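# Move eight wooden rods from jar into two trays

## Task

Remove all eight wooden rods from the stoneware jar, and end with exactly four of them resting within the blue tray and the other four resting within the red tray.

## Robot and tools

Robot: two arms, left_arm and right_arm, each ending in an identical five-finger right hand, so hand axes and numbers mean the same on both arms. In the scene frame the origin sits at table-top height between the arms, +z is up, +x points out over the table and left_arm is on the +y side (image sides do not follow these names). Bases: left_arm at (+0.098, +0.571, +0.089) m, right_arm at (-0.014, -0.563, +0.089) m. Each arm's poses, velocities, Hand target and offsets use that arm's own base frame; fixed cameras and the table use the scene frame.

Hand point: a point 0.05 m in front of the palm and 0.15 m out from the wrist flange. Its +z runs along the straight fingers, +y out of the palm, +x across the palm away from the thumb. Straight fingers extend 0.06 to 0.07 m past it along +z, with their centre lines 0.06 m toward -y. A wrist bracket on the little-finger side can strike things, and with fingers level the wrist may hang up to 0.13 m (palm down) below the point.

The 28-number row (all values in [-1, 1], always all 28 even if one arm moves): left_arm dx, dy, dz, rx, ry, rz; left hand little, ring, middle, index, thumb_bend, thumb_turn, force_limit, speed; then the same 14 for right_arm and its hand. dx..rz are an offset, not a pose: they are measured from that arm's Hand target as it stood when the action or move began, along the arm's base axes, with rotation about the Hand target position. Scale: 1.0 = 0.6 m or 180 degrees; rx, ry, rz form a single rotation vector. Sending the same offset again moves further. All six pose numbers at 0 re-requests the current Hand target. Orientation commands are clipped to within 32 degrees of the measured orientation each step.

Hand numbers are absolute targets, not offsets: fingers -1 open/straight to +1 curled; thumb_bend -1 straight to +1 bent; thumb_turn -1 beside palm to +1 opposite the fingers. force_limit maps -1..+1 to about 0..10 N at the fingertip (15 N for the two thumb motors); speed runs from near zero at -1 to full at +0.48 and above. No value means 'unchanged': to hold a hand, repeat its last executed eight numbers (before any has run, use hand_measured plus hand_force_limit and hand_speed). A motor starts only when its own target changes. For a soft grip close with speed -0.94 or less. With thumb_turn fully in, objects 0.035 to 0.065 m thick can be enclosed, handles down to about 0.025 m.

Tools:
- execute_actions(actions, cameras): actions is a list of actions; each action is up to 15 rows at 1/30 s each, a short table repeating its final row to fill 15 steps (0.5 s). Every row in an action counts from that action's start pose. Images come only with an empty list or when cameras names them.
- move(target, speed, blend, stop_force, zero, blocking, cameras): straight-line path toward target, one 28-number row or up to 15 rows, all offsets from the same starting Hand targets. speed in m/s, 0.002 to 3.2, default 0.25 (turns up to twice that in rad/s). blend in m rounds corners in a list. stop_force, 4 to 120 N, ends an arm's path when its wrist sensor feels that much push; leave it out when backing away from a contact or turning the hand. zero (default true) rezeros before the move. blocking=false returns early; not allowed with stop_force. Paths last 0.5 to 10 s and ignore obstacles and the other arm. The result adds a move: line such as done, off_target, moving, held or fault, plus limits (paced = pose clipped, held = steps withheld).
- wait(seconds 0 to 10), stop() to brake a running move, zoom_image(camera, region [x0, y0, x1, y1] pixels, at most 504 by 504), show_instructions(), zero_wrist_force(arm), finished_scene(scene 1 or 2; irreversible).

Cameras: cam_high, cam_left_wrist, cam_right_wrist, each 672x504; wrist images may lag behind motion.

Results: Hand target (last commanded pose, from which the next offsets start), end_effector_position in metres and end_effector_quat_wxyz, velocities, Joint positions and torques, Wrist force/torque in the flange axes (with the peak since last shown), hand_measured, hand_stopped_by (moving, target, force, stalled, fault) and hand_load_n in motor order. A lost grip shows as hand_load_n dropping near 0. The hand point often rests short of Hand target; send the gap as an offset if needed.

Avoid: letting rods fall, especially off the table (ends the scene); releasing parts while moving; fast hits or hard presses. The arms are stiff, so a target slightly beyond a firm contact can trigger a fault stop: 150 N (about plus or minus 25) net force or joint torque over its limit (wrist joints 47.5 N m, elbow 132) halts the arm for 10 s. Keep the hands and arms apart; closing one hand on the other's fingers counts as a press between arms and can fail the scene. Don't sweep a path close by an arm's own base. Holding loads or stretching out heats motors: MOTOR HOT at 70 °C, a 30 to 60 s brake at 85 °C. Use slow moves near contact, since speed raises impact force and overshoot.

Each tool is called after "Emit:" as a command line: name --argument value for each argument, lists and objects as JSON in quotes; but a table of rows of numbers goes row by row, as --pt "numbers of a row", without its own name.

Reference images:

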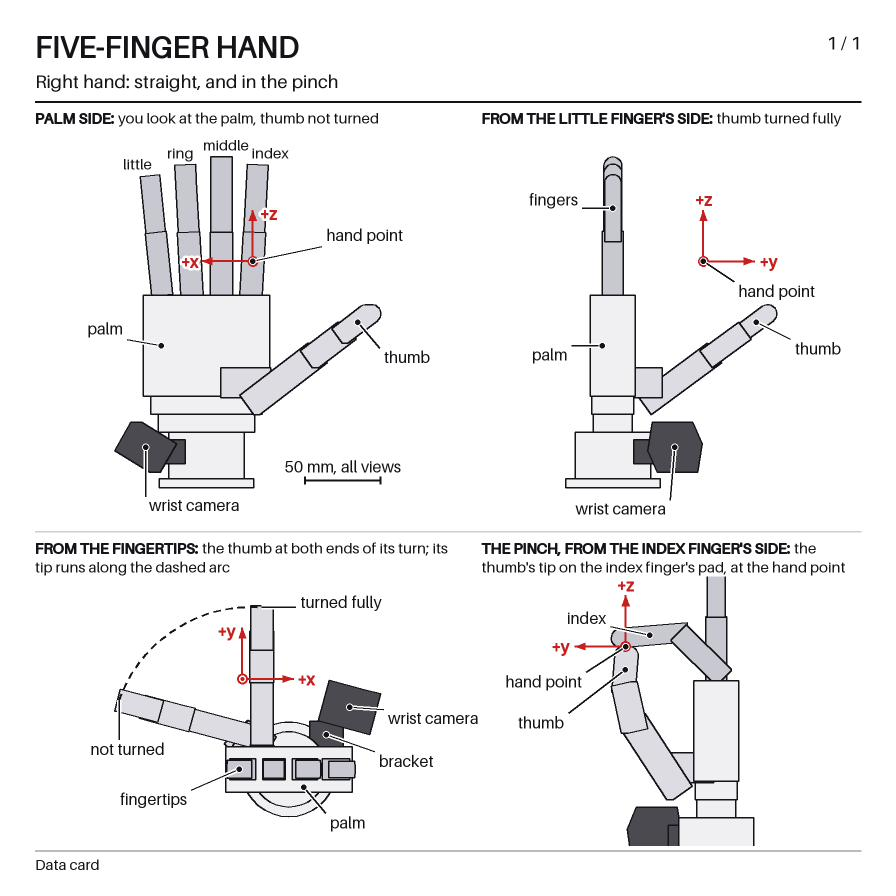

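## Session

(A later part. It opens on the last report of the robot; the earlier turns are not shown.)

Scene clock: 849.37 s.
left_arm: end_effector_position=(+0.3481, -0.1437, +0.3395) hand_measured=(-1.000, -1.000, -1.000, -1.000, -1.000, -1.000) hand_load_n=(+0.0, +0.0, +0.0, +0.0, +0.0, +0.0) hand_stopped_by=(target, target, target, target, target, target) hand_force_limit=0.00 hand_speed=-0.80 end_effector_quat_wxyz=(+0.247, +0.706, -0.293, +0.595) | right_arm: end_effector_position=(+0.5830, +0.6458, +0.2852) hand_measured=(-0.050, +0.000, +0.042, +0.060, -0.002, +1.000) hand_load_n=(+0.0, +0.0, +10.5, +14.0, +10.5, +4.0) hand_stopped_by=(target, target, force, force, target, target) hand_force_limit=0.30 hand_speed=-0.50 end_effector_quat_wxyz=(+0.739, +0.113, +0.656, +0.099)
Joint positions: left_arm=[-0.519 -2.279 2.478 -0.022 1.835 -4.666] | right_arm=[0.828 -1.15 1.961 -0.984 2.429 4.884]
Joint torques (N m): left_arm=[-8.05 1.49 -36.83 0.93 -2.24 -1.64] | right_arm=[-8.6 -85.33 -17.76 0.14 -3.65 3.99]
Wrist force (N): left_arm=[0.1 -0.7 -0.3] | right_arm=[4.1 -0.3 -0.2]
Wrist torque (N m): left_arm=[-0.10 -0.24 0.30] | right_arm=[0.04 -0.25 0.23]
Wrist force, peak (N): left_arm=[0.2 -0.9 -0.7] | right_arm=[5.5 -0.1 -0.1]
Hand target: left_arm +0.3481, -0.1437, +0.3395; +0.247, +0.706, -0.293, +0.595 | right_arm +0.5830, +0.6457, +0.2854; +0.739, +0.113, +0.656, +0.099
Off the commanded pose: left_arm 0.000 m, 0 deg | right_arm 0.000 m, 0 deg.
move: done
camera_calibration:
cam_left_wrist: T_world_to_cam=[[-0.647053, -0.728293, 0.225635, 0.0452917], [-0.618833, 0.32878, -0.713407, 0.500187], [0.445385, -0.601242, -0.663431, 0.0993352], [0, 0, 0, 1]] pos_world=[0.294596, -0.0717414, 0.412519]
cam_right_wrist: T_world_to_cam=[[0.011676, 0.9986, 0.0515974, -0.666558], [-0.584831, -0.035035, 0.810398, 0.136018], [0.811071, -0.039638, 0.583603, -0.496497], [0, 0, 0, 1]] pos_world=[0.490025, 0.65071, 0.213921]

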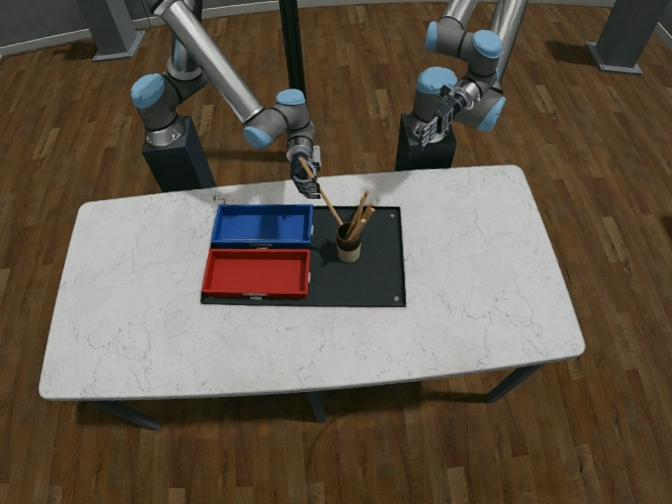

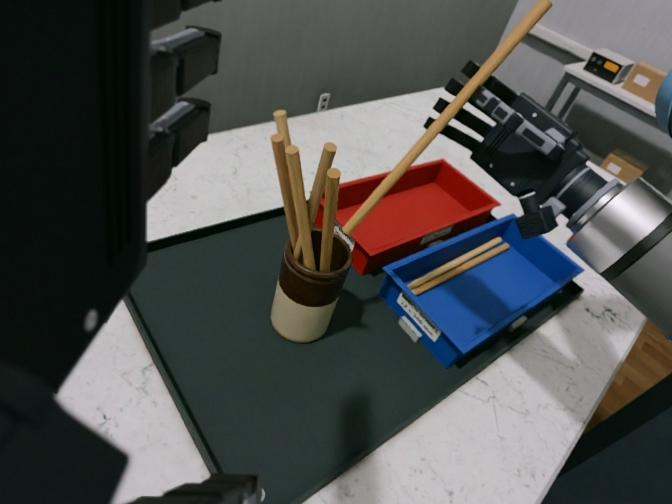

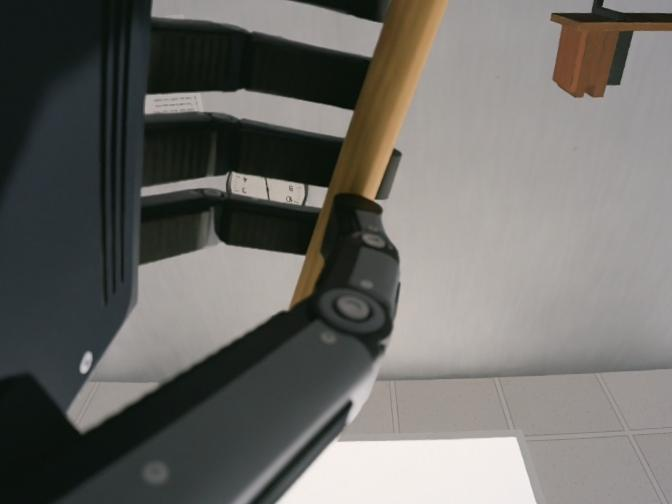

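Emit:
move --pt "0 0 0 0 0 0 -1 -1 -1 -1 -1 -1 0 -0.8 -0.05 -0.15 -0.05 -0.28 0.117 0.094 -0.05 0 0.6 0.6 0 1 0.3 -0.5" --pt "0 0 0 0 0 0 -1 -1 -1 -1 -1 -1 0 -0.8 -0.1697 -0.243 -0.43 -0.5617 0.2335 0.1877 -0.05 0 0.6 0.6 0 1 0.3 -0.5" --speed 0.5 --blend '[0.04,0]' --cameras '["all"]'

Emit:
zoom_image --camera "cam_high" --region '[195, 165, 335, 265]'

Emit:
zoom_image --camera "cam_left_wrist" --region '[370, 170, 620, 370]'

Emit:
zoom_image --camera "cam_high" --region '[310, 180, 400, 270]'

Scene clock: 872.27 s.
left_arm: end_effector_position=(+0.3481, -0.1437, +0.3395) hand_measured=(-1.000, -1.000, -1.000, -1.000, -1.000, -1.000) hand_load_n=(+0.0, +0.0, +0.0, +0.0, +0.0, +0.0) hand_stopped_by=(target, target, target, target, target, target) hand_force_limit=0.00 hand_speed=-0.80 end_effector_quat_wxyz=(+0.247, +0.706, -0.293, +0.595) | right_arm: end_effector_position=(+0.4812, +0.4999, +0.0275) hand_measured=(-0.050, +0.000, +0.042, +0.060, -0.002, +1.000) hand_load_n=(+0.0, +0.0, +10.0, +14.0, +10.5, +4.0) hand_stopped_by=(target, target, force, force, target, target) hand_force_limit=0.30 hand_speed=-0.50 end_effector_quat_wxyz=(+0.257, -0.620, +0.684, -0.285)
Joint positions: left_arm=[-0.519 -2.279 2.478 -0.022 1.835 -4.666] | right_arm=[0.669 -1.137 1.931 0.152 2.087 3.739]
Joint torques (N m): left_arm=[-7.37 0.96 -36.26 1.14 -1.96 -1.63] | right_arm=[12.19 -49.26 -40.64 4.49 4.13 -3.87]
Wrist force (N): left_arm=[0.2 -0.7 -0.5] | right_arm=[2.3 1.4 1.1]
Wrist torque (N m): left_arm=[-0.07 -0.24 0.31] | right_arm=[0.02 -0.29 0.28]
Wrist force, peak (N): left_arm=[0.3 -0.7 -0.9] | right_arm=[4.3 0.8 0.1]
Hand target: left_arm +0.3481, -0.1437, +0.3395; +0.247, +0.706, -0.293, +0.595 | right_arm +0.4812, +0.4999, +0.0274; +0.257, -0.620, +0.684, -0.285
Off the commanded pose: left_arm 0.000 m, 0 deg | right_arm 0.000 m, 0 deg.
move: done
camera_calibration:
cam_left_wrist: T_world_to_cam=[[-0.647053, -0.728293, 0.225635, 0.0452917], [-0.618833, 0.32878, -0.713407, 0.500187], [0.445385, -0.601242, -0.663431, 0.0993352], [0, 0, 0, 1]] pos_world=[0.294596, -0.0717414, 0.412519]
cam_right_wrist: T_world_to_cam=[[-0.719115, -0.177738, -0.671775, 0.453231], [-0.404116, 0.893415, 0.196215, -0.254029], [0.565299, 0.412577, -0.714295, -0.341423], [0, 0, 0, 1]] pos_world=[0.416274, 0.448372, 0.110437]

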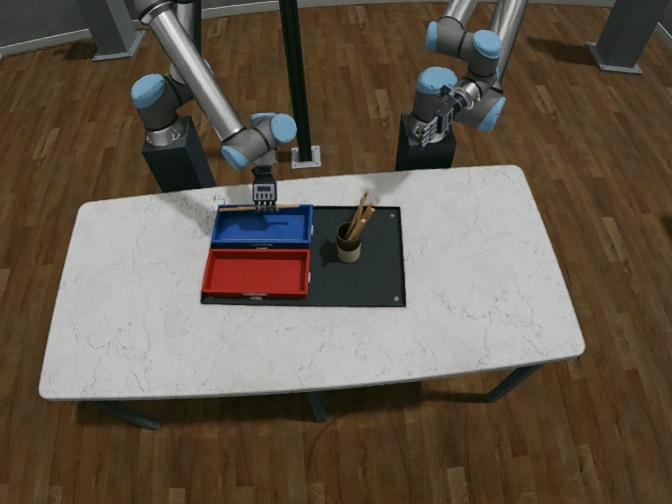

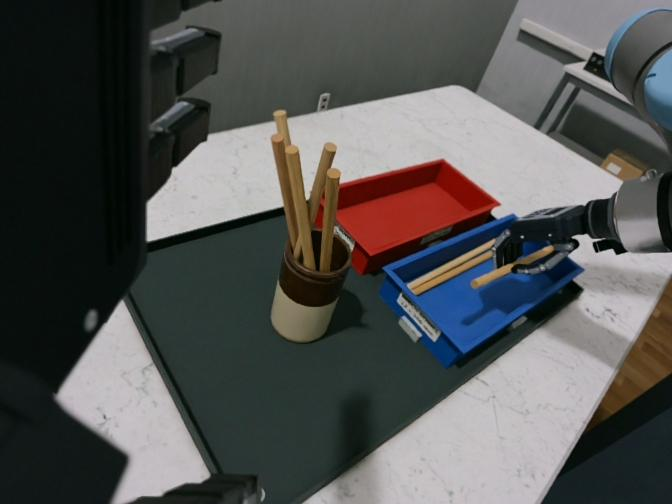

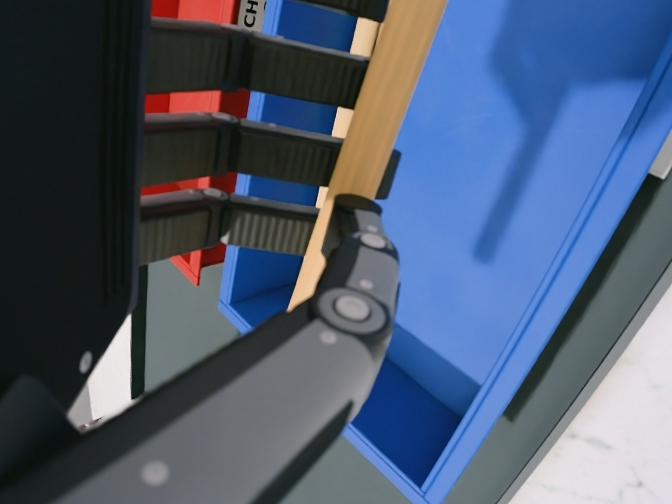

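Scaled by 3.600.

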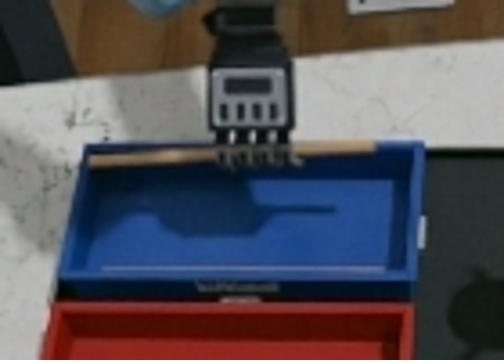

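Scaled by 2.016.

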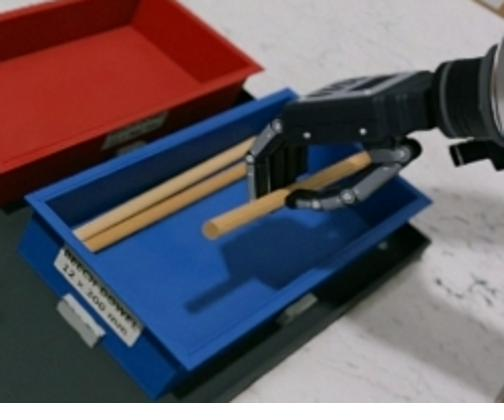

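Scaled by 5.600.

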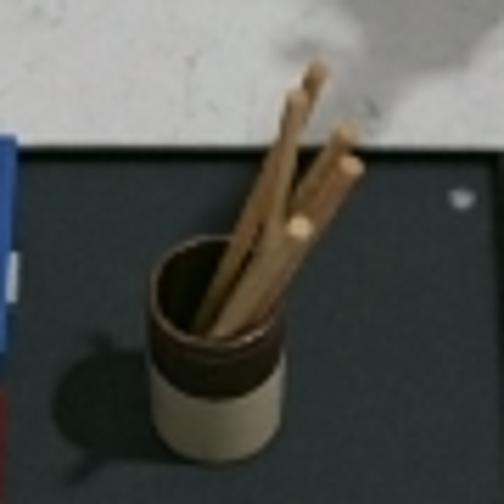

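Emit:
move --pt "0 0 0 0 0 0 -1 -1 -1 -1 -1 -1 0 -0.8 0 0 -0.1167 -0.0221 0.0023 0 -0.05 0 0.6 0.6 0 1 0.3 -0.5" --pt "0 0 0 0 0 0 -1 -1 -1 -1 -1 -1 0 -0.8 0 0 -0.1435 -0.0221 0.0023 0 -0.05 0 0.6 0.6 0 1 0.3 -0.5" --speed '[0.2,0.03]' --stop_force 8

Scene clock: 911.47 s.
left_arm: end_effector_position=(+0.3481, -0.1437, +0.3395) hand_measured=(-1.000, -1.000, -1.000, -1.000, -1.000, -1.000) hand_load_n=(+0.0, +0.0, +0.0, +0.0, +0.0, +0.0) hand_stopped_by=(target, target, target, target, target, target) hand_force_limit=0.00 hand_speed=-0.80 end_effector_quat_wxyz=(+0.247, +0.706, -0.293, +0.595) | right_arm: end_effector_position=(+0.4812, +0.4999, -0.0587) hand_measured=(-0.050, +0.000, +0.042, +0.060, -0.002, +1.000) hand_load_n=(+0.0, +0.0, +10.5, +14.0, +10.5, +3.5) hand_stopped_by=(target, target, force, force, target, target) hand_force_limit=0.30 hand_speed=-0.50 end_effector_quat_wxyz=(-0.232, +0.630, -0.675, +0.307)
Joint positions: left_arm=[-0.519 -2.279 2.478 -0.022 1.835 -4.666] | right_arm=[0.689 -0.999 1.923 0.065 2.14 3.726]
Joint torques (N m): left_arm=[-8.28 1.47 -36.84 1.07 -1.69 -1.37] | right_arm=[11.27 -53 -9.82 0.65 4.23 -4.07]
Wrist force (N): left_arm=[0.0 -0.7 -0.3] | right_arm=[1.5 1.5 1.5]
Wrist torque (N m): left_arm=[-0.10 -0.23 0.30] | right_arm=[-0.05 -0.19 0.16]
Wrist force, peak (N): left_arm=[-0.3 -0.7 -0.8] | right_arm=[1.9 2.0 1.9]
Hand target: left_arm +0.3481, -0.1437, +0.3395; +0.247, +0.706, -0.293, +0.595 | right_arm +0.4812, +0.4999, -0.0587; -0.232, +0.630, -0.675, +0.307
Off the commanded pose: left_arm 0.000 m, 0 deg | right_arm 0.000 m, 0 deg.
move: done

Emit:
move --pt "0 0 0 0 0 0 -1 -1 -1 -1 -1 -1 0 -0.8 0 0 0 0 0 0 -0.3 -0.3 -0.3 -0.3 0 1 0.3 -0.7" --pt "0 0 0 0 0 0 -1 -1 -1 -1 -1 -1 0 -0.8 0 0 0.3 0 0 0 -0.3 -0.3 -0.3 -0.3 0 1 0.3 -0.7" --pt "0 0 0 0 0 0 -1 -1 -1 -1 -1 -1 0 -0.8 0.248 0.212 0.3667 0.4117 -0.1833 -0.1996 -0.3 -0.3 -0.3 -0.3 0 1 0.3 -0.7" --pt "0 0 0 0 0 0 -1 -1 -1 -1 -1 -1 0 -0.8 0.3323 0.387 0.3278 0.4117 -0.1833 -0.1996 -0.3 -0.3 -0.3 -0.3 0 1 0.3 -0.7" --speed '[0.1,0.3,0.5,0.25]' --blend '[0,0.05,0.03,0]' --cameras '["all"]'

Emit:
zoom_image --camera "cam_right_wrist" --region '[250, 0, 672, 504]'

Emit:
zoom_image --camera "cam_left_wrist" --region '[230, 80, 450, 300]'

Scene clock: 928.90 s.
left_arm: end_effector_position=(+0.3481, -0.1437, +0.3395) hand_measured=(-1.000, -1.000, -1.000, -1.000, -1.000, -1.000) hand_load_n=(+0.0, +0.0, -0.5, +0.0, +0.0, +0.0) hand_stopped_by=(target, target, target, target, target, target) hand_force_limit=0.00 hand_speed=-0.80 end_effector_quat_wxyz=(+0.247, +0.706, -0.293, +0.595) | right_arm: end_effector_position=(+0.6805, +0.7320, +0.1380) hand_measured=(-0.300, -0.300, -0.194, -0.300, +0.000, +1.000) hand_load_n=(+0.0, +0.0, +0.0, +0.0, +0.0, +0.0) hand_stopped_by=(target, target, stalled, target, target, target) hand_force_limit=0.30 hand_speed=-0.70 end_effector_quat_wxyz=(+0.623, -0.044, +0.779, -0.055)
Joint positions: left_arm=[-0.519 -2.279 2.478 -0.022 1.835 -4.666] | right_arm=[0.801 -0.905 1.617 -0.391 2.377 4.805]
Joint torques (N m): left_arm=[-8.16 2.3 -37.44 0.82 -1.84 -1.23] | right_arm=[11.77 -67.89 -46.14 1.49 3.87 3.86]
Wrist force (N): left_arm=[0.1 -0.6 -0.5] | right_arm=[2.9 0.5 0.4]
Wrist torque (N m): left_arm=[-0.07 -0.22 0.30] | right_arm=[-0.10 -0.19 0.18]
Wrist force, peak (N): left_arm=[-0.1 -0.9 -0.6] | right_arm=[2.8 -4.8 -15.1]
Hand target: left_arm +0.3481, -0.1437, +0.3395; +0.247, +0.706, -0.293, +0.595 | right_arm +0.6806, +0.7321, +0.1379; +0.623, -0.043, +0.779, -0.055
Off the commanded pose: left_arm 0.000 m, 0 deg | right_arm 0.000 m, 0 deg.
move: done
camera_calibration:
cam_left_wrist: T_world_to_cam=[[-0.647053, -0.728293, 0.225635, 0.0452917], [-0.618833, 0.32878, -0.713407, 0.500187], [0.445385, -0.601242, -0.663431, 0.0993352], [0, 0, 0, 1]] pos_world=[0.294596, -0.0717414, 0.412519]
cam_right_wrist: T_world_to_cam=[[-0.074463, 0.926414, -0.369069, -0.576748], [-0.288122, 0.334326, 0.897336, -0.168919], [0.954694, 0.173155, 0.242026, -0.692572], [0, 0, 0, 1]] pos_world=[0.569579, 0.710704, 0.106337]

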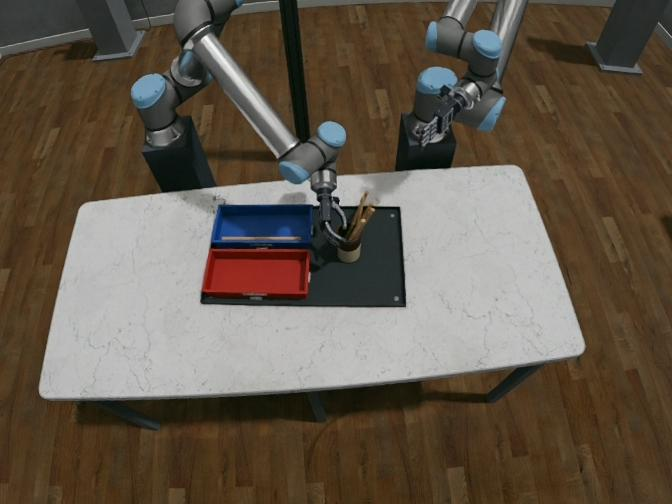

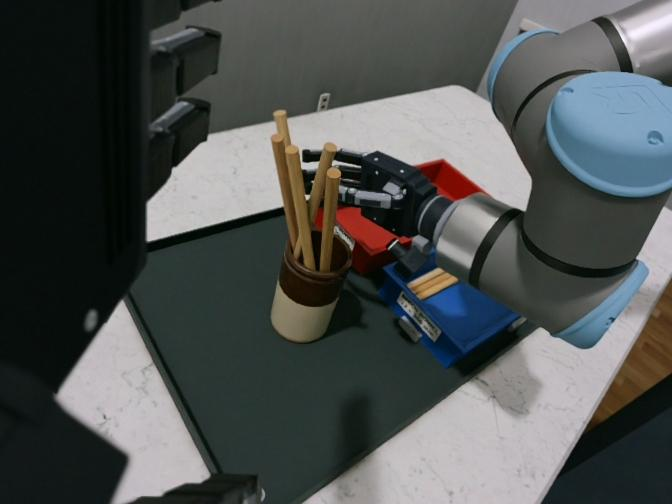

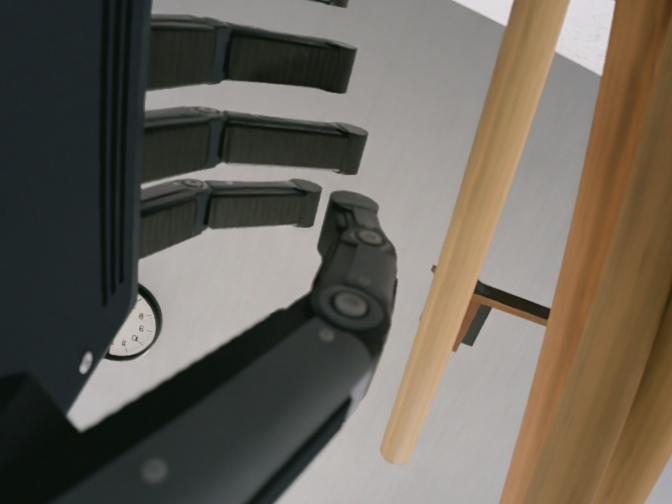

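Scaled by 1.000.

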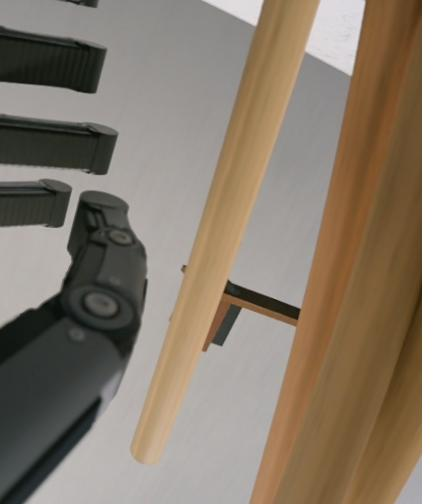

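Scaled by 2.291.

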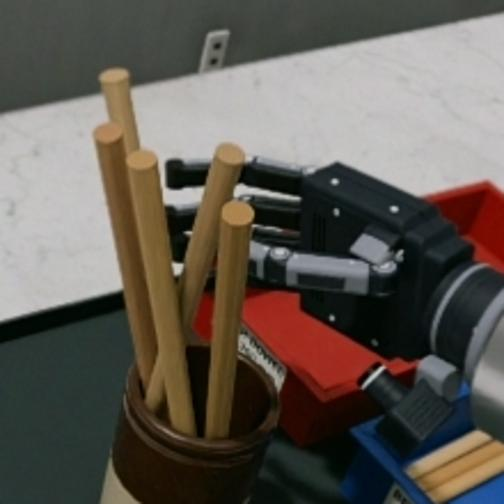

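Emit:
move --pt "0 0 0 0 0 0 -1 -1 -1 -1 -1 -1 0 -0.8 0.0092 0.0628 -0.0175 -0.0303 0.001 0.0068 -0.3 -0.3 -0.3 -0.3 0 1 0.3 -0.5" --pt "0 0 0 0 0 0 -1 -1 -1 -1 -1 -1 0 -0.8 0.0092 0.0628 -0.0175 -0.0303 0.001 0.0068 -0.05 0 0.6 0.6 0 1 0.3 -0.5" --pt "0 0 0 0 0 0 -1 -1 -1 -1 -1 -1 0 -0.8 0.0092 0.0628 0.255 -0.0303 0.001 0.0068 -0.05 0 0.6 0.6 0 1 0.3 -0.5" --speed '[0.15,0.1,0.3]' --cameras '["all"]'

Scene clock: 957.03 s.
left_arm: end_effector_position=(+0.3481, -0.1437, +0.3395) hand_measured=(-1.000, -1.000, -1.000, -1.000, -1.000, -1.000) hand_load_n=(+0.0, +0.0, +0.0, +0.0, +0.0, +0.0) hand_stopped_by=(target, target, target, target, target, target) hand_force_limit=0.00 hand_speed=-0.80 end_effector_quat_wxyz=(+0.247, +0.706, -0.293, +0.595) | right_arm: end_effector_position=(+0.6861, +0.7698, +0.2908) hand_measured=(-0.050, +0.000, +0.244, +0.246, +0.000, +1.000) hand_load_n=(+0.0, +0.0, +13.5, +9.5, +1.5, -0.5) hand_stopped_by=(target, target, force, force, target, target) hand_force_limit=0.30 hand_speed=-0.50 end_effector_quat_wxyz=(+0.619, -0.081, +0.776, -0.085)
Joint positions: left_arm=[-0.519 -2.279 2.478 -0.022 1.835 -4.666] | right_arm=[0.826 -0.997 1.446 -0.118 2.401 4.72]
Joint torques (N m): left_arm=[-8.88 1.75 -37.14 0.74 -1.66 -1.34] | right_arm=[11.13 -105.29 -52.14 2.43 3.76 3.87]
Wrist force (N): left_arm=[0.1 -0.6 -0.4] | right_arm=[2.6 0.5 0.1]
Wrist torque (N m): left_arm=[-0.07 -0.23 0.31] | right_arm=[-0.11 -0.10 0.14]
Wrist force, peak (N): left_arm=[-0.1 -1.1 -0.5] | right_arm=[5.0 1.2 0.7]
Hand target: left_arm +0.3481, -0.1437, +0.3395; +0.247, +0.706, -0.293, +0.595 | right_arm +0.6861, +0.7698, +0.2909; +0.619, -0.081, +0.776, -0.085
Off the commanded pose: left_arm 0.000 m, 0 deg | right_arm 0.000 m, 0 deg.
move: done
camera_calibration:
cam_left_wrist: T_world_to_cam=[[-0.647053, -0.728293, 0.225635, 0.0452917], [-0.618833, 0.32878, -0.713407, 0.500187], [0.445385, -0.601242, -0.663431, 0.0993352], [0, 0, 0, 1]] pos_world=[0.294596, -0.0717414, 0.412519]
cam_right_wrist: T_world_to_cam=[[-0.0950142, 0.885325, -0.455162, -0.484147], [-0.293256, 0.412048, 0.86268, -0.363222], [0.951301, 0.215446, 0.220477, -0.765474], [0, 0, 0, 1]] pos_world=[0.575678, 0.74321, 0.261748]

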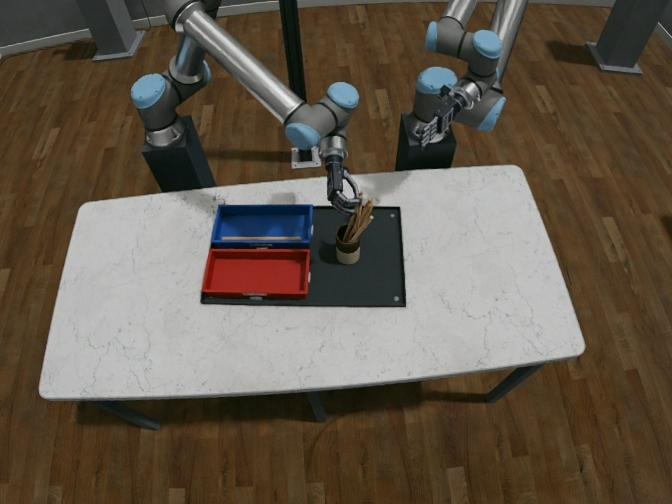

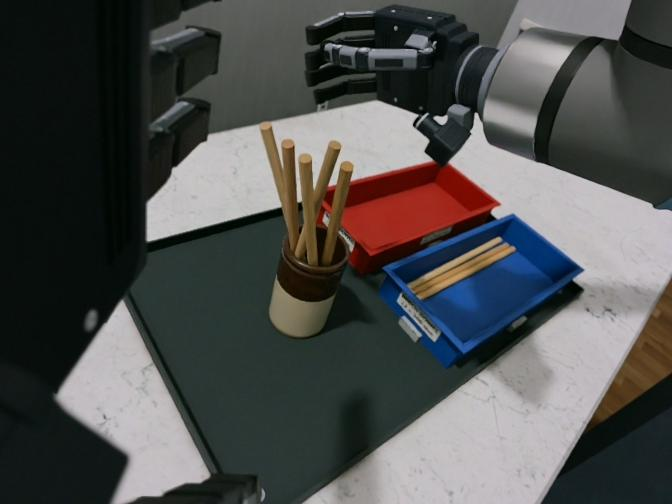

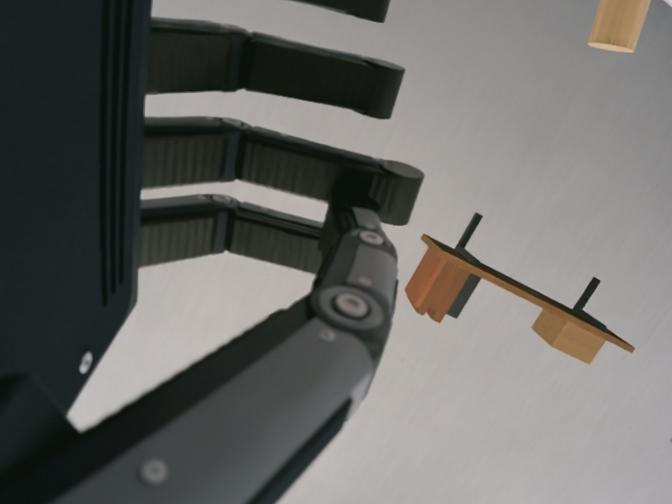

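Emit:
zoom_image --camera "cam_left_wrist" --region '[240, 100, 380, 280]'

Emit:
zoom_image --camera "cam_high" --region '[310, 180, 400, 270]'

Scaled by 2.800.

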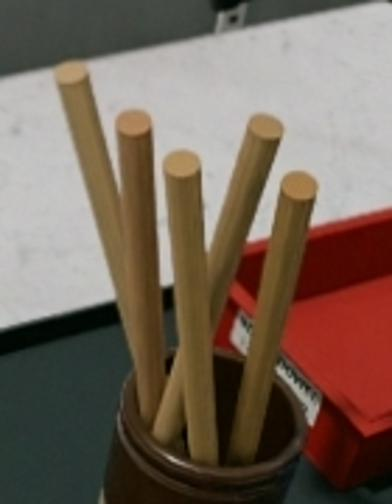

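Scaled by 5.600.

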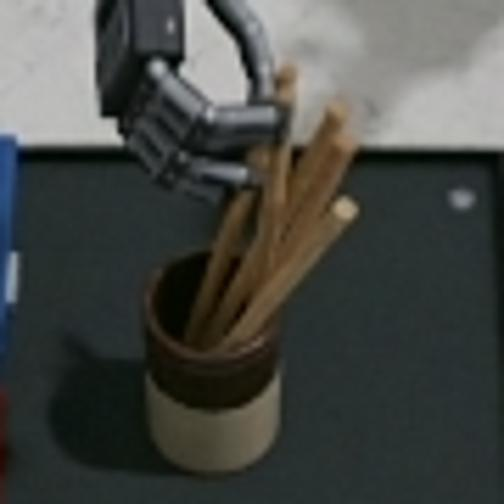

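Emit:
move --pt "0 0 0 0 0 0 -1 -1 -1 -1 -1 -1 0 -0.8 -0.06 -0.238 -0.133 0.0146 -0.089 0.0126 -0.3 -0.3 -0.3 -0.3 0 1 0.3 -0.5" --pt "0 0 0 0 0 0 -1 -1 -1 -1 -1 -1 0 -0.8 -0.0857 -0.0933 -0.2563 0.0146 -0.089 0.0126 -0.3 -0.3 -0.3 -0.3 0 1 0.3 -0.5" --speed '[0.4,0.25]' --blend '[0.03,0]' --cameras '["all"]'

Emit:
zoom_image --camera "cam_right_wrist" --region '[250, 0, 672, 504]'

Emit:
zoom_image --camera "cam_left_wrist" --region '[230, 80, 450, 300]'

Scene clock: 998.77 s.
left_arm: end_effector_position=(+0.3481, -0.1437, +0.3395) hand_measured=(-1.000, -1.000, -1.000, -1.000, -1.000, -1.000) hand_load_n=(+0.0, +0.0, +0.0, +0.0, +0.0, -0.5) hand_stopped_by=(target, target, target, target, target, target) hand_force_limit=0.00 hand_speed=-0.80 end_effector_quat_wxyz=(+0.247, +0.706, -0.293, +0.595) | right_arm: end_effector_position=(+0.6347, +0.7137, +0.1373) hand_measured=(-0.300, -0.300, -0.300, -0.300, +0.000, +1.000) hand_load_n=(+0.0, +0.0, +0.0, +0.0, +0.0, +0.0) hand_stopped_by=(target, target, target, target, target, target) hand_force_limit=0.30 hand_speed=-0.50 end_effector_quat_wxyz=(+0.724, -0.070, +0.683, -0.065)
Joint positions: left_arm=[-0.519 -2.279 2.478 -0.022 1.835 -4.666] | right_arm=[0.814 -0.936 1.848 -0.995 2.371 4.46]
Joint torques (N m): left_arm=[-8.02 0.22 -37.58 0.79 -1.93 -1.08] | right_arm=[11.04 -63.28 -41.27 -3.29 2.98 -3.87]
Wrist force (N): left_arm=[0.1 -0.4 -0.5] | right_arm=[3.7 0.5 -0.6]
Wrist torque (N m): left_arm=[-0.05 -0.26 0.32] | right_arm=[0.03 -0.27 0.43]
Wrist force, peak (N): left_arm=[-0.2 -0.6 -1.1] | right_arm=[5.0 -1.8 -0.9]
Hand target: left_arm +0.3481, -0.1437, +0.3395; +0.247, +0.706, -0.293, +0.595 | right_arm +0.6347, +0.7138, +0.1372; +0.724, -0.070, +0.683, -0.065
Off the commanded pose: left_arm 0.000 m, 0 deg | right_arm 0.000 m, 0 deg.
move: done
camera_calibration:
cam_left_wrist: T_world_to_cam=[[-0.647053, -0.728293, 0.225635, 0.0452917], [-0.618833, 0.32878, -0.713407, 0.500187], [0.445385, -0.601242, -0.663431, 0.0993352], [0, 0, 0, 1]] pos_world=[0.294596, -0.0717414, 0.412519]
cam_right_wrist: T_world_to_cam=[[-0.00643205, 0.903748, -0.428016, -0.582304], [-0.537493, 0.357812, 0.763591, -0.015459], [0.843244, 0.234967, 0.483457, -0.652038], [0, 0, 0, 1]] pos_world=[0.537773, 0.684995, 0.077802]

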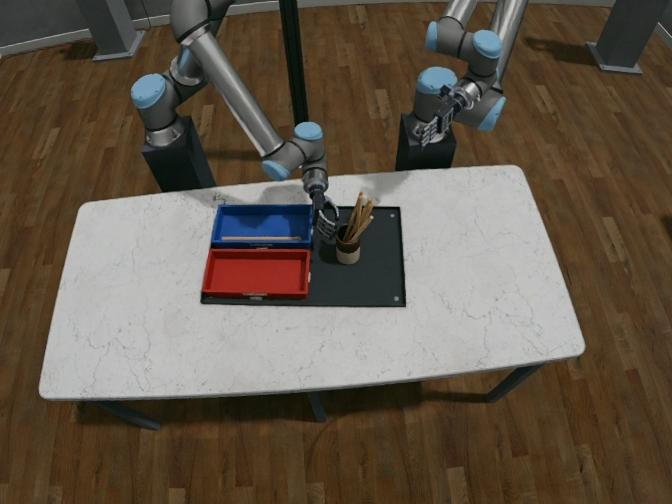

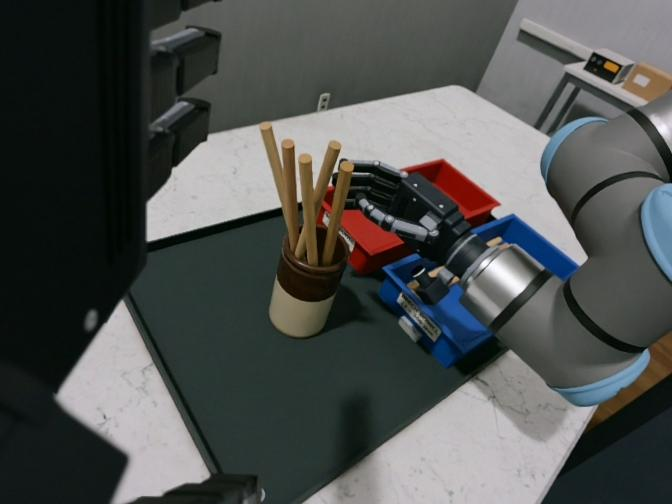

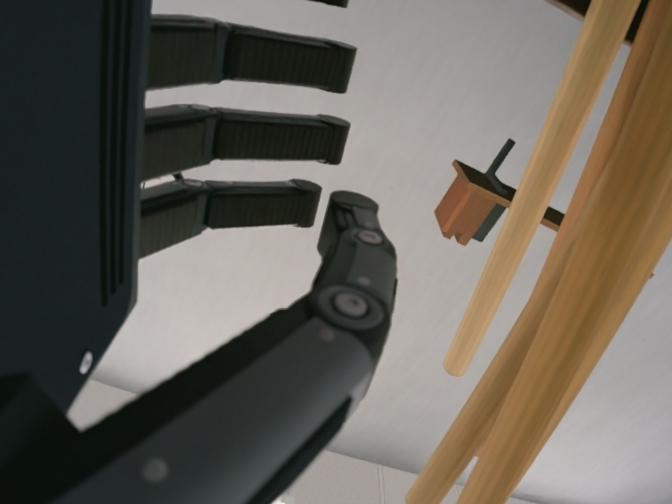

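Scaled by 1.000.

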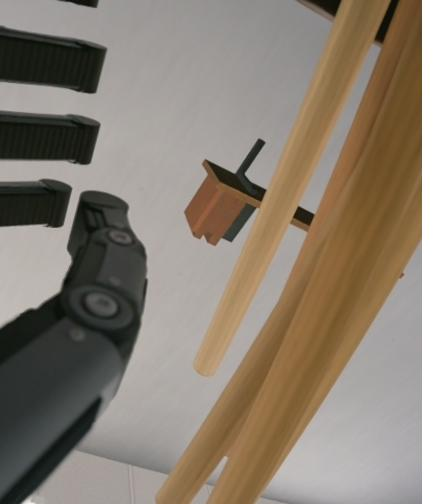

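Scaled by 2.291.

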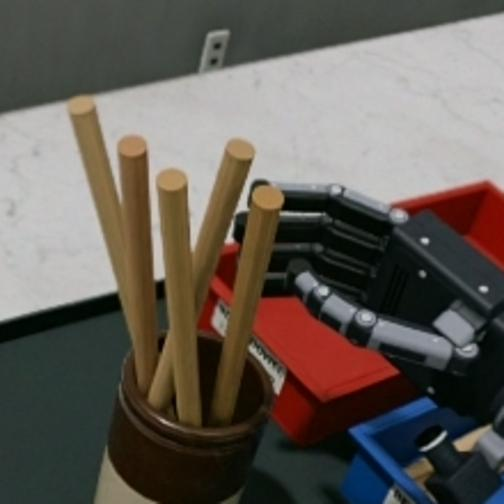

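Emit:
zoom_image --camera "cam_right_wrist" --region '[400, 0, 672, 504]'

Emit:
zoom_image --camera "cam_high" --region '[310, 180, 400, 270]'

Scaled by 1.000.

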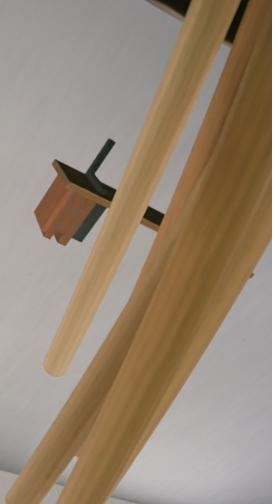

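Scaled by 5.600.

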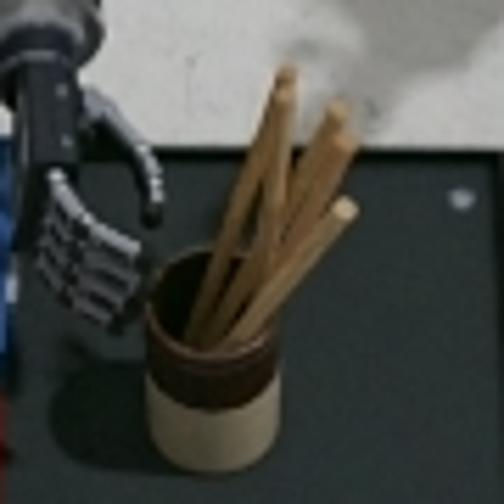

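Emit:
move --target '[0,0,0,0,0,0,-1,-1,-1,-1,-1,-1,0,-0.8,-0.01,0.05,-0.008,-0.0225,-0.0197,0.004,-0.3,-0.3,-0.3,-0.3,0,1,0.3,-0.5]' --speed 0.2 --cameras '["cam_right_wrist"]'

Emit:
zoom_image --camera "cam_right_wrist" --region '[300, 0, 600, 504]'

Scene clock: 1046.00 s.
left_arm: end_effector_position=(+0.3481, -0.1437, +0.3395) hand_measured=(-1.000, -1.000, -1.000, -1.000, -1.000, -1.000) hand_load_n=(+0.0, +0.0, +0.0, +0.0, +0.0, +0.0) hand_stopped_by=(target, target, target, target, target, target) hand_force_limit=0.00 hand_speed=-0.80 end_effector_quat_wxyz=(+0.247, +0.706, -0.293, +0.595) | right_arm: end_effector_position=(+0.6287, +0.7438, +0.1324) hand_measured=(-0.300, -0.300, -0.300, -0.300, +0.000, +1.000) hand_load_n=(+0.0, +0.0, +0.0, +0.0, +0.0, +0.0) hand_stopped_by=(target, target, target, target, target, target) hand_force_limit=0.30 hand_speed=-0.50 end_effector_quat_wxyz=(+0.743, -0.098, +0.657, -0.087)
Joint positions: left_arm=[-0.519 -2.279 2.478 -0.022 1.835 -4.666] | right_arm=[0.839 -0.903 1.829 -1.096 2.371 4.325]
Joint torques (N m): left_arm=[-9.39 0.54 -37.89 0.84 -1.59 -1.07] | right_arm=[12.3 -62.79 -40.86 -3.66 -3.57 -3.89]
Wrist force (N): left_arm=[0.0 -0.5 -0.7] | right_arm=[3.3 1.1 -0.5]
Wrist torque (N m): left_arm=[-0.04 -0.22 0.30] | right_arm=[0.08 -0.19 0.40]
Wrist force, peak (N): left_arm=[-0.2 -0.9 -0.7] | right_arm=[3.8 1.5 -0.6]
Hand target: left_arm +0.3481, -0.1437, +0.3395; +0.247, +0.706, -0.293, +0.595 | right_arm +0.6287, +0.7438, +0.1324; +0.743, -0.098, +0.657, -0.087
Off the commanded pose: left_arm 0.000 m, 0 deg | right_arm 0.000 m, 0 deg.
move: done
camera_calibration:
cam_right_wrist: T_world_to_cam=[[0.0108318, 0.871328, -0.490582, -0.590067], [-0.58753, 0.402537, 0.701978, -0.0193785], [0.80913, 0.280628, 0.516291, -0.668522], [0, 0, 0, 1]] pos_world=[0.535927, 0.709548, 0.069279]
Images, in order (width x height): cam_right_wrist 672x504.

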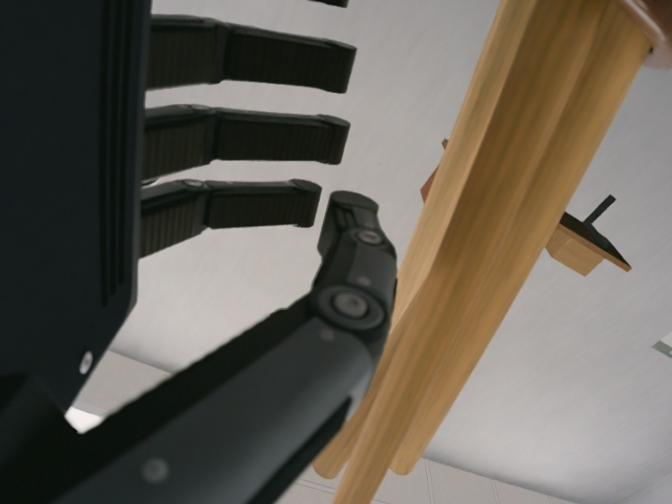

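Scaled by 1.000.

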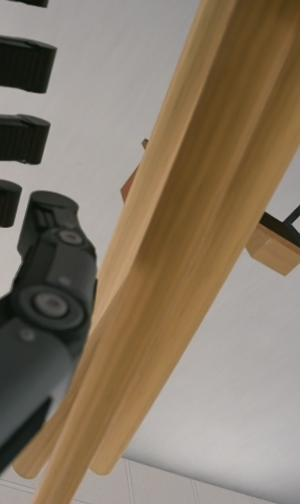

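Emit:
move --pt "0 0 0 0 0 0 -1 -1 -1 -1 -1 -1 0 -0.8 0.002 0.0483 -0.013 0 0 0 -0.3 -0.3 -0.3 -0.3 0 1 0.3 -0.5" --pt "0 0 0 0 0 0 -1 -1 -1 -1 -1 -1 0 -0.8 0.002 0.0483 -0.013 0 0 0 -0.05 0 0.6 0.6 0 1 0.3 -0.5" --speed '[0.15,0.1]' --cameras '["cam_right_wrist","cam_left_wrist"]'

Scene clock: 1070.63 s.
left_arm: end_effector_position=(+0.3481, -0.1437, +0.3395) hand_measured=(-1.000, -1.000, -1.000, -1.000, -1.000, -1.000) hand_load_n=(+0.0, +0.0, +0.0, +0.0, +0.0, +0.0) hand_stopped_by=(target, target, target, target, target, target) hand_force_limit=0.00 hand_speed=-0.80 end_effector_quat_wxyz=(+0.247, +0.706, -0.293, +0.595) | right_arm: end_effector_position=(+0.6299, +0.7728, +0.1246) hand_measured=(-0.050, +0.000, +0.242, +0.246, +0.000, +1.000) hand_load_n=(+0.0, +0.0, +14.0, +9.5, +1.5, -1.0) hand_stopped_by=(target, target, force, force, target, target) hand_force_limit=0.30 hand_speed=-0.50 end_effector_quat_wxyz=(+0.743, -0.098, +0.657, -0.087)
Joint positions: left_arm=[-0.519 -2.279 2.478 -0.022 1.835 -4.666] | right_arm=[0.863 -0.865 1.772 -1.082 2.395 4.319]
Joint torques (N m): left_arm=[-8.33 1.83 -38.13 0.48 -1.81 -1.17] | right_arm=[11.02 -67.15 -37.92 0.19 1.52 -4.13]
Wrist force (N): left_arm=[0.2 -0.5 -0.5] | right_arm=[4.6 1.1 0.3]
Wrist torque (N m): left_arm=[-0.05 -0.27 0.33] | right_arm=[0.15 -0.24 0.46]
Wrist force, peak (N): left_arm=[0.0 -0.8 -0.7] | right_arm=[4.6 1.1 0.3]
Hand target: left_arm +0.3481, -0.1437, +0.3395; +0.247, +0.706, -0.293, +0.595 | right_arm +0.6299, +0.7728, +0.1246; +0.743, -0.098, +0.657, -0.087
Off the commanded pose: left_arm 0.000 m, 0 deg | right_arm 0.000 m, 0 deg.
move: done
camera_calibration:
cam_left_wrist: T_world_to_cam=[[-0.647053, -0.728293, 0.225635, 0.0452917], [-0.618833, 0.32878, -0.713407, 0.500187], [0.445385, -0.601242, -0.663431, 0.0993352], [0, 0, 0, 1]] pos_world=[0.294596, -0.0717414, 0.412519]
cam_right_wrist: T_world_to_cam=[[0.0109083, 0.871244, -0.49073, -0.619144], [-0.587663, 0.402649, 0.701802, -0.0248719], [0.809032, 0.280728, 0.51639, -0.673632], [0, 0, 0, 1]] pos_world=[0.537128, 0.738548, 0.0614793]
Images, in order (width x height): cam_left_wrist 672x504, cam_right_wrist 672x504.

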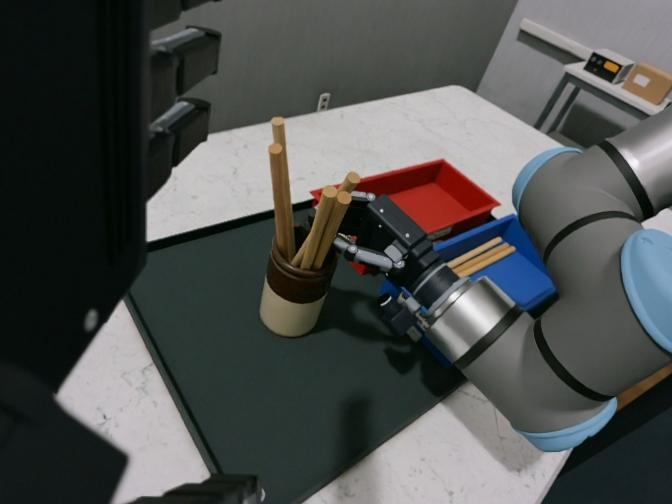

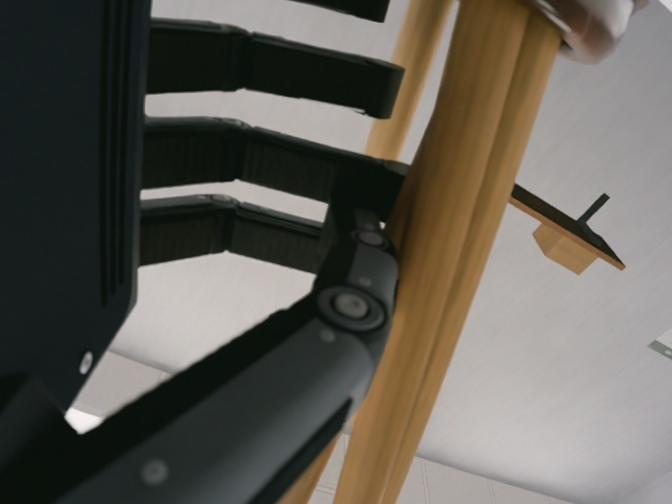

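Emit:
move --target '[0,0,0,0,0,0,-1,-1,-1,-1,-1,-1,0,-0.8,-0.03,-0.14,0.05,0,0,0,-0.05,0,0.6,0.6,0,1,0.3,-0.5]' --speed 0.25 --cameras '["all"]'

Emit:
zoom_image --camera "cam_right_wrist" --region '[300, 0, 672, 504]'

Emit:
zoom_image --camera "cam_left_wrist" --region '[230, 100, 410, 280]'

Emit:
zoom_image --camera "cam_high" --region '[310, 180, 400, 270]'

Scene clock: 1081.23 s.
left_arm: end_effector_position=(+0.3481, -0.1437, +0.3395) hand_measured=(-1.000, -1.000, -1.000, -1.000, -1.000, -1.000) hand_load_n=(+0.0, +0.0, +0.0, +0.0, +0.0, +0.0) hand_stopped_by=(target, target, target, target, target, target) hand_force_limit=0.00 hand_speed=-0.80 end_effector_quat_wxyz=(+0.247, +0.706, -0.293, +0.595) | right_arm: end_effector_position=(+0.6119, +0.6890, +0.1545) hand_measured=(-0.050, +0.000, +0.242, +0.246, +0.000, +1.000) hand_load_n=(+0.0, +0.0, +13.0, +9.5, +2.0, -0.5) hand_stopped_by=(target, target, force, force, target, target) hand_force_limit=0.30 hand_speed=-0.50 end_effector_quat_wxyz=(+0.743, -0.098, +0.657, -0.087)
Joint positions: left_arm=[-0.519 -2.279 2.478 -0.022 1.835 -4.666] | right_arm=[0.804 -0.991 1.945 -1.119 2.337 4.333]
Joint torques (N m): left_arm=[-8.66 0.29 -37.99 0.55 -1.66 -1.12] | right_arm=[-8.5 -93.46 -12.85 -3.85 -3.67 3.84]
Wrist force (N): left_arm=[-0.3 -0.6 -0.5] | right_arm=[3.9 1.3 -0.7]
Wrist torque (N m): left_arm=[-0.07 -0.19 0.29] | right_arm=[0.20 -0.23 0.29]
Wrist force, peak (N): left_arm=[0.2 -1.0 -0.4] | right_arm=[4.5 2.5 0.5]
Hand target: left_arm +0.3481, -0.1437, +0.3395; +0.247, +0.706, -0.293, +0.595 | right_arm +0.6119, +0.6888, +0.1546; +0.743, -0.098, +0.657, -0.087
Off the commanded pose: left_arm 0.000 m, 0 deg | right_arm 0.000 m, 0 deg.
move: done
camera_calibration:
cam_left_wrist: T_world_to_cam=[[-0.647053, -0.728293, 0.225635, 0.0452917], [-0.618833, 0.32878, -0.713407, 0.500187], [0.445385, -0.601242, -0.663431, 0.0993352], [0, 0, 0, 1]] pos_world=[0.294596, -0.0717414, 0.412519]
cam_right_wrist: T_world_to_cam=[[0.0108813, 0.871262, -0.490697, -0.531267], [-0.587664, 0.402609, 0.701824, -0.0226081], [0.809032, 0.280728, 0.51639, -0.651065], [0, 0, 0, 1]] pos_world=[0.519228, 0.654748, 0.0913792]

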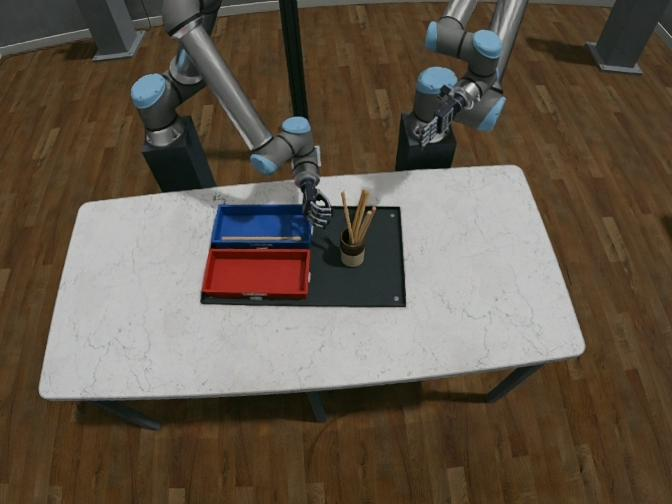

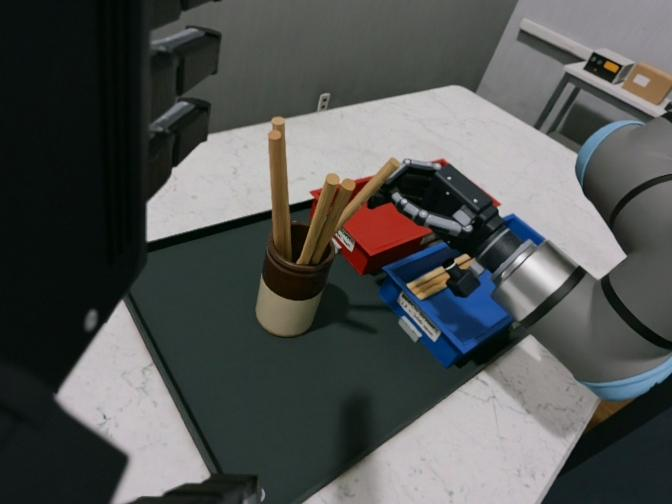

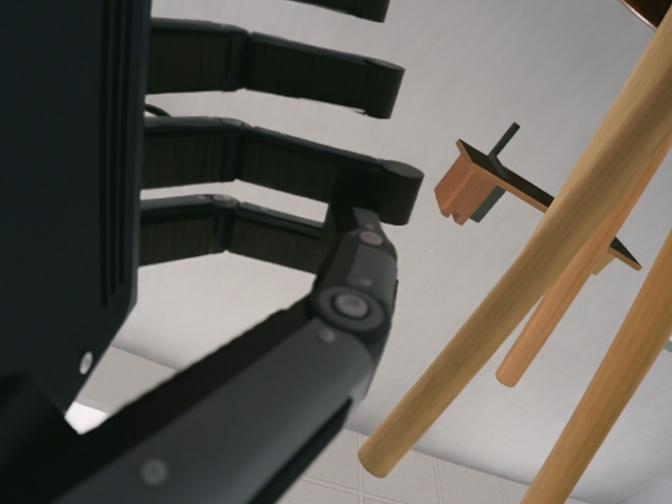

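Scaled by 1.000.

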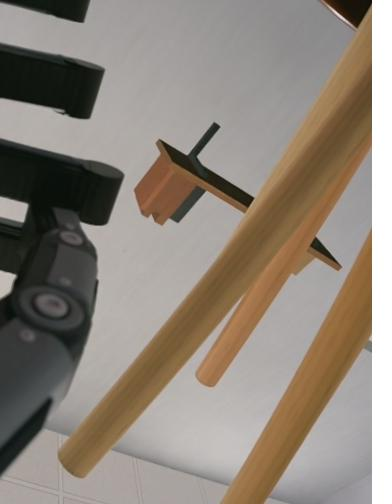

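Scaled by 2.800.

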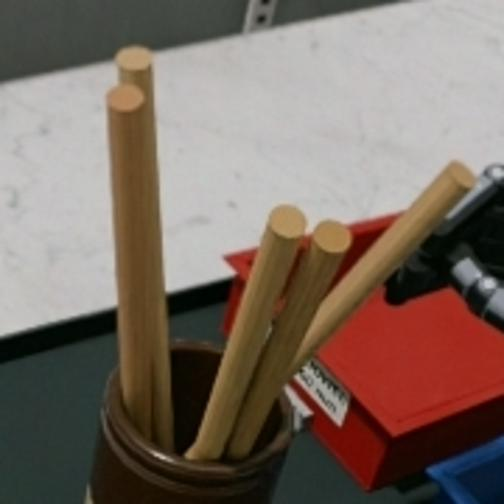

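Scaled by 5.600.

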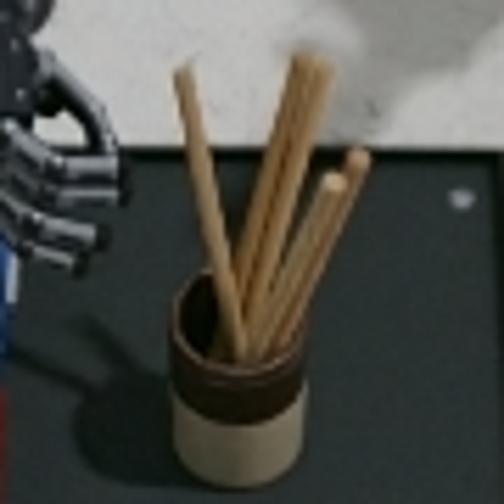

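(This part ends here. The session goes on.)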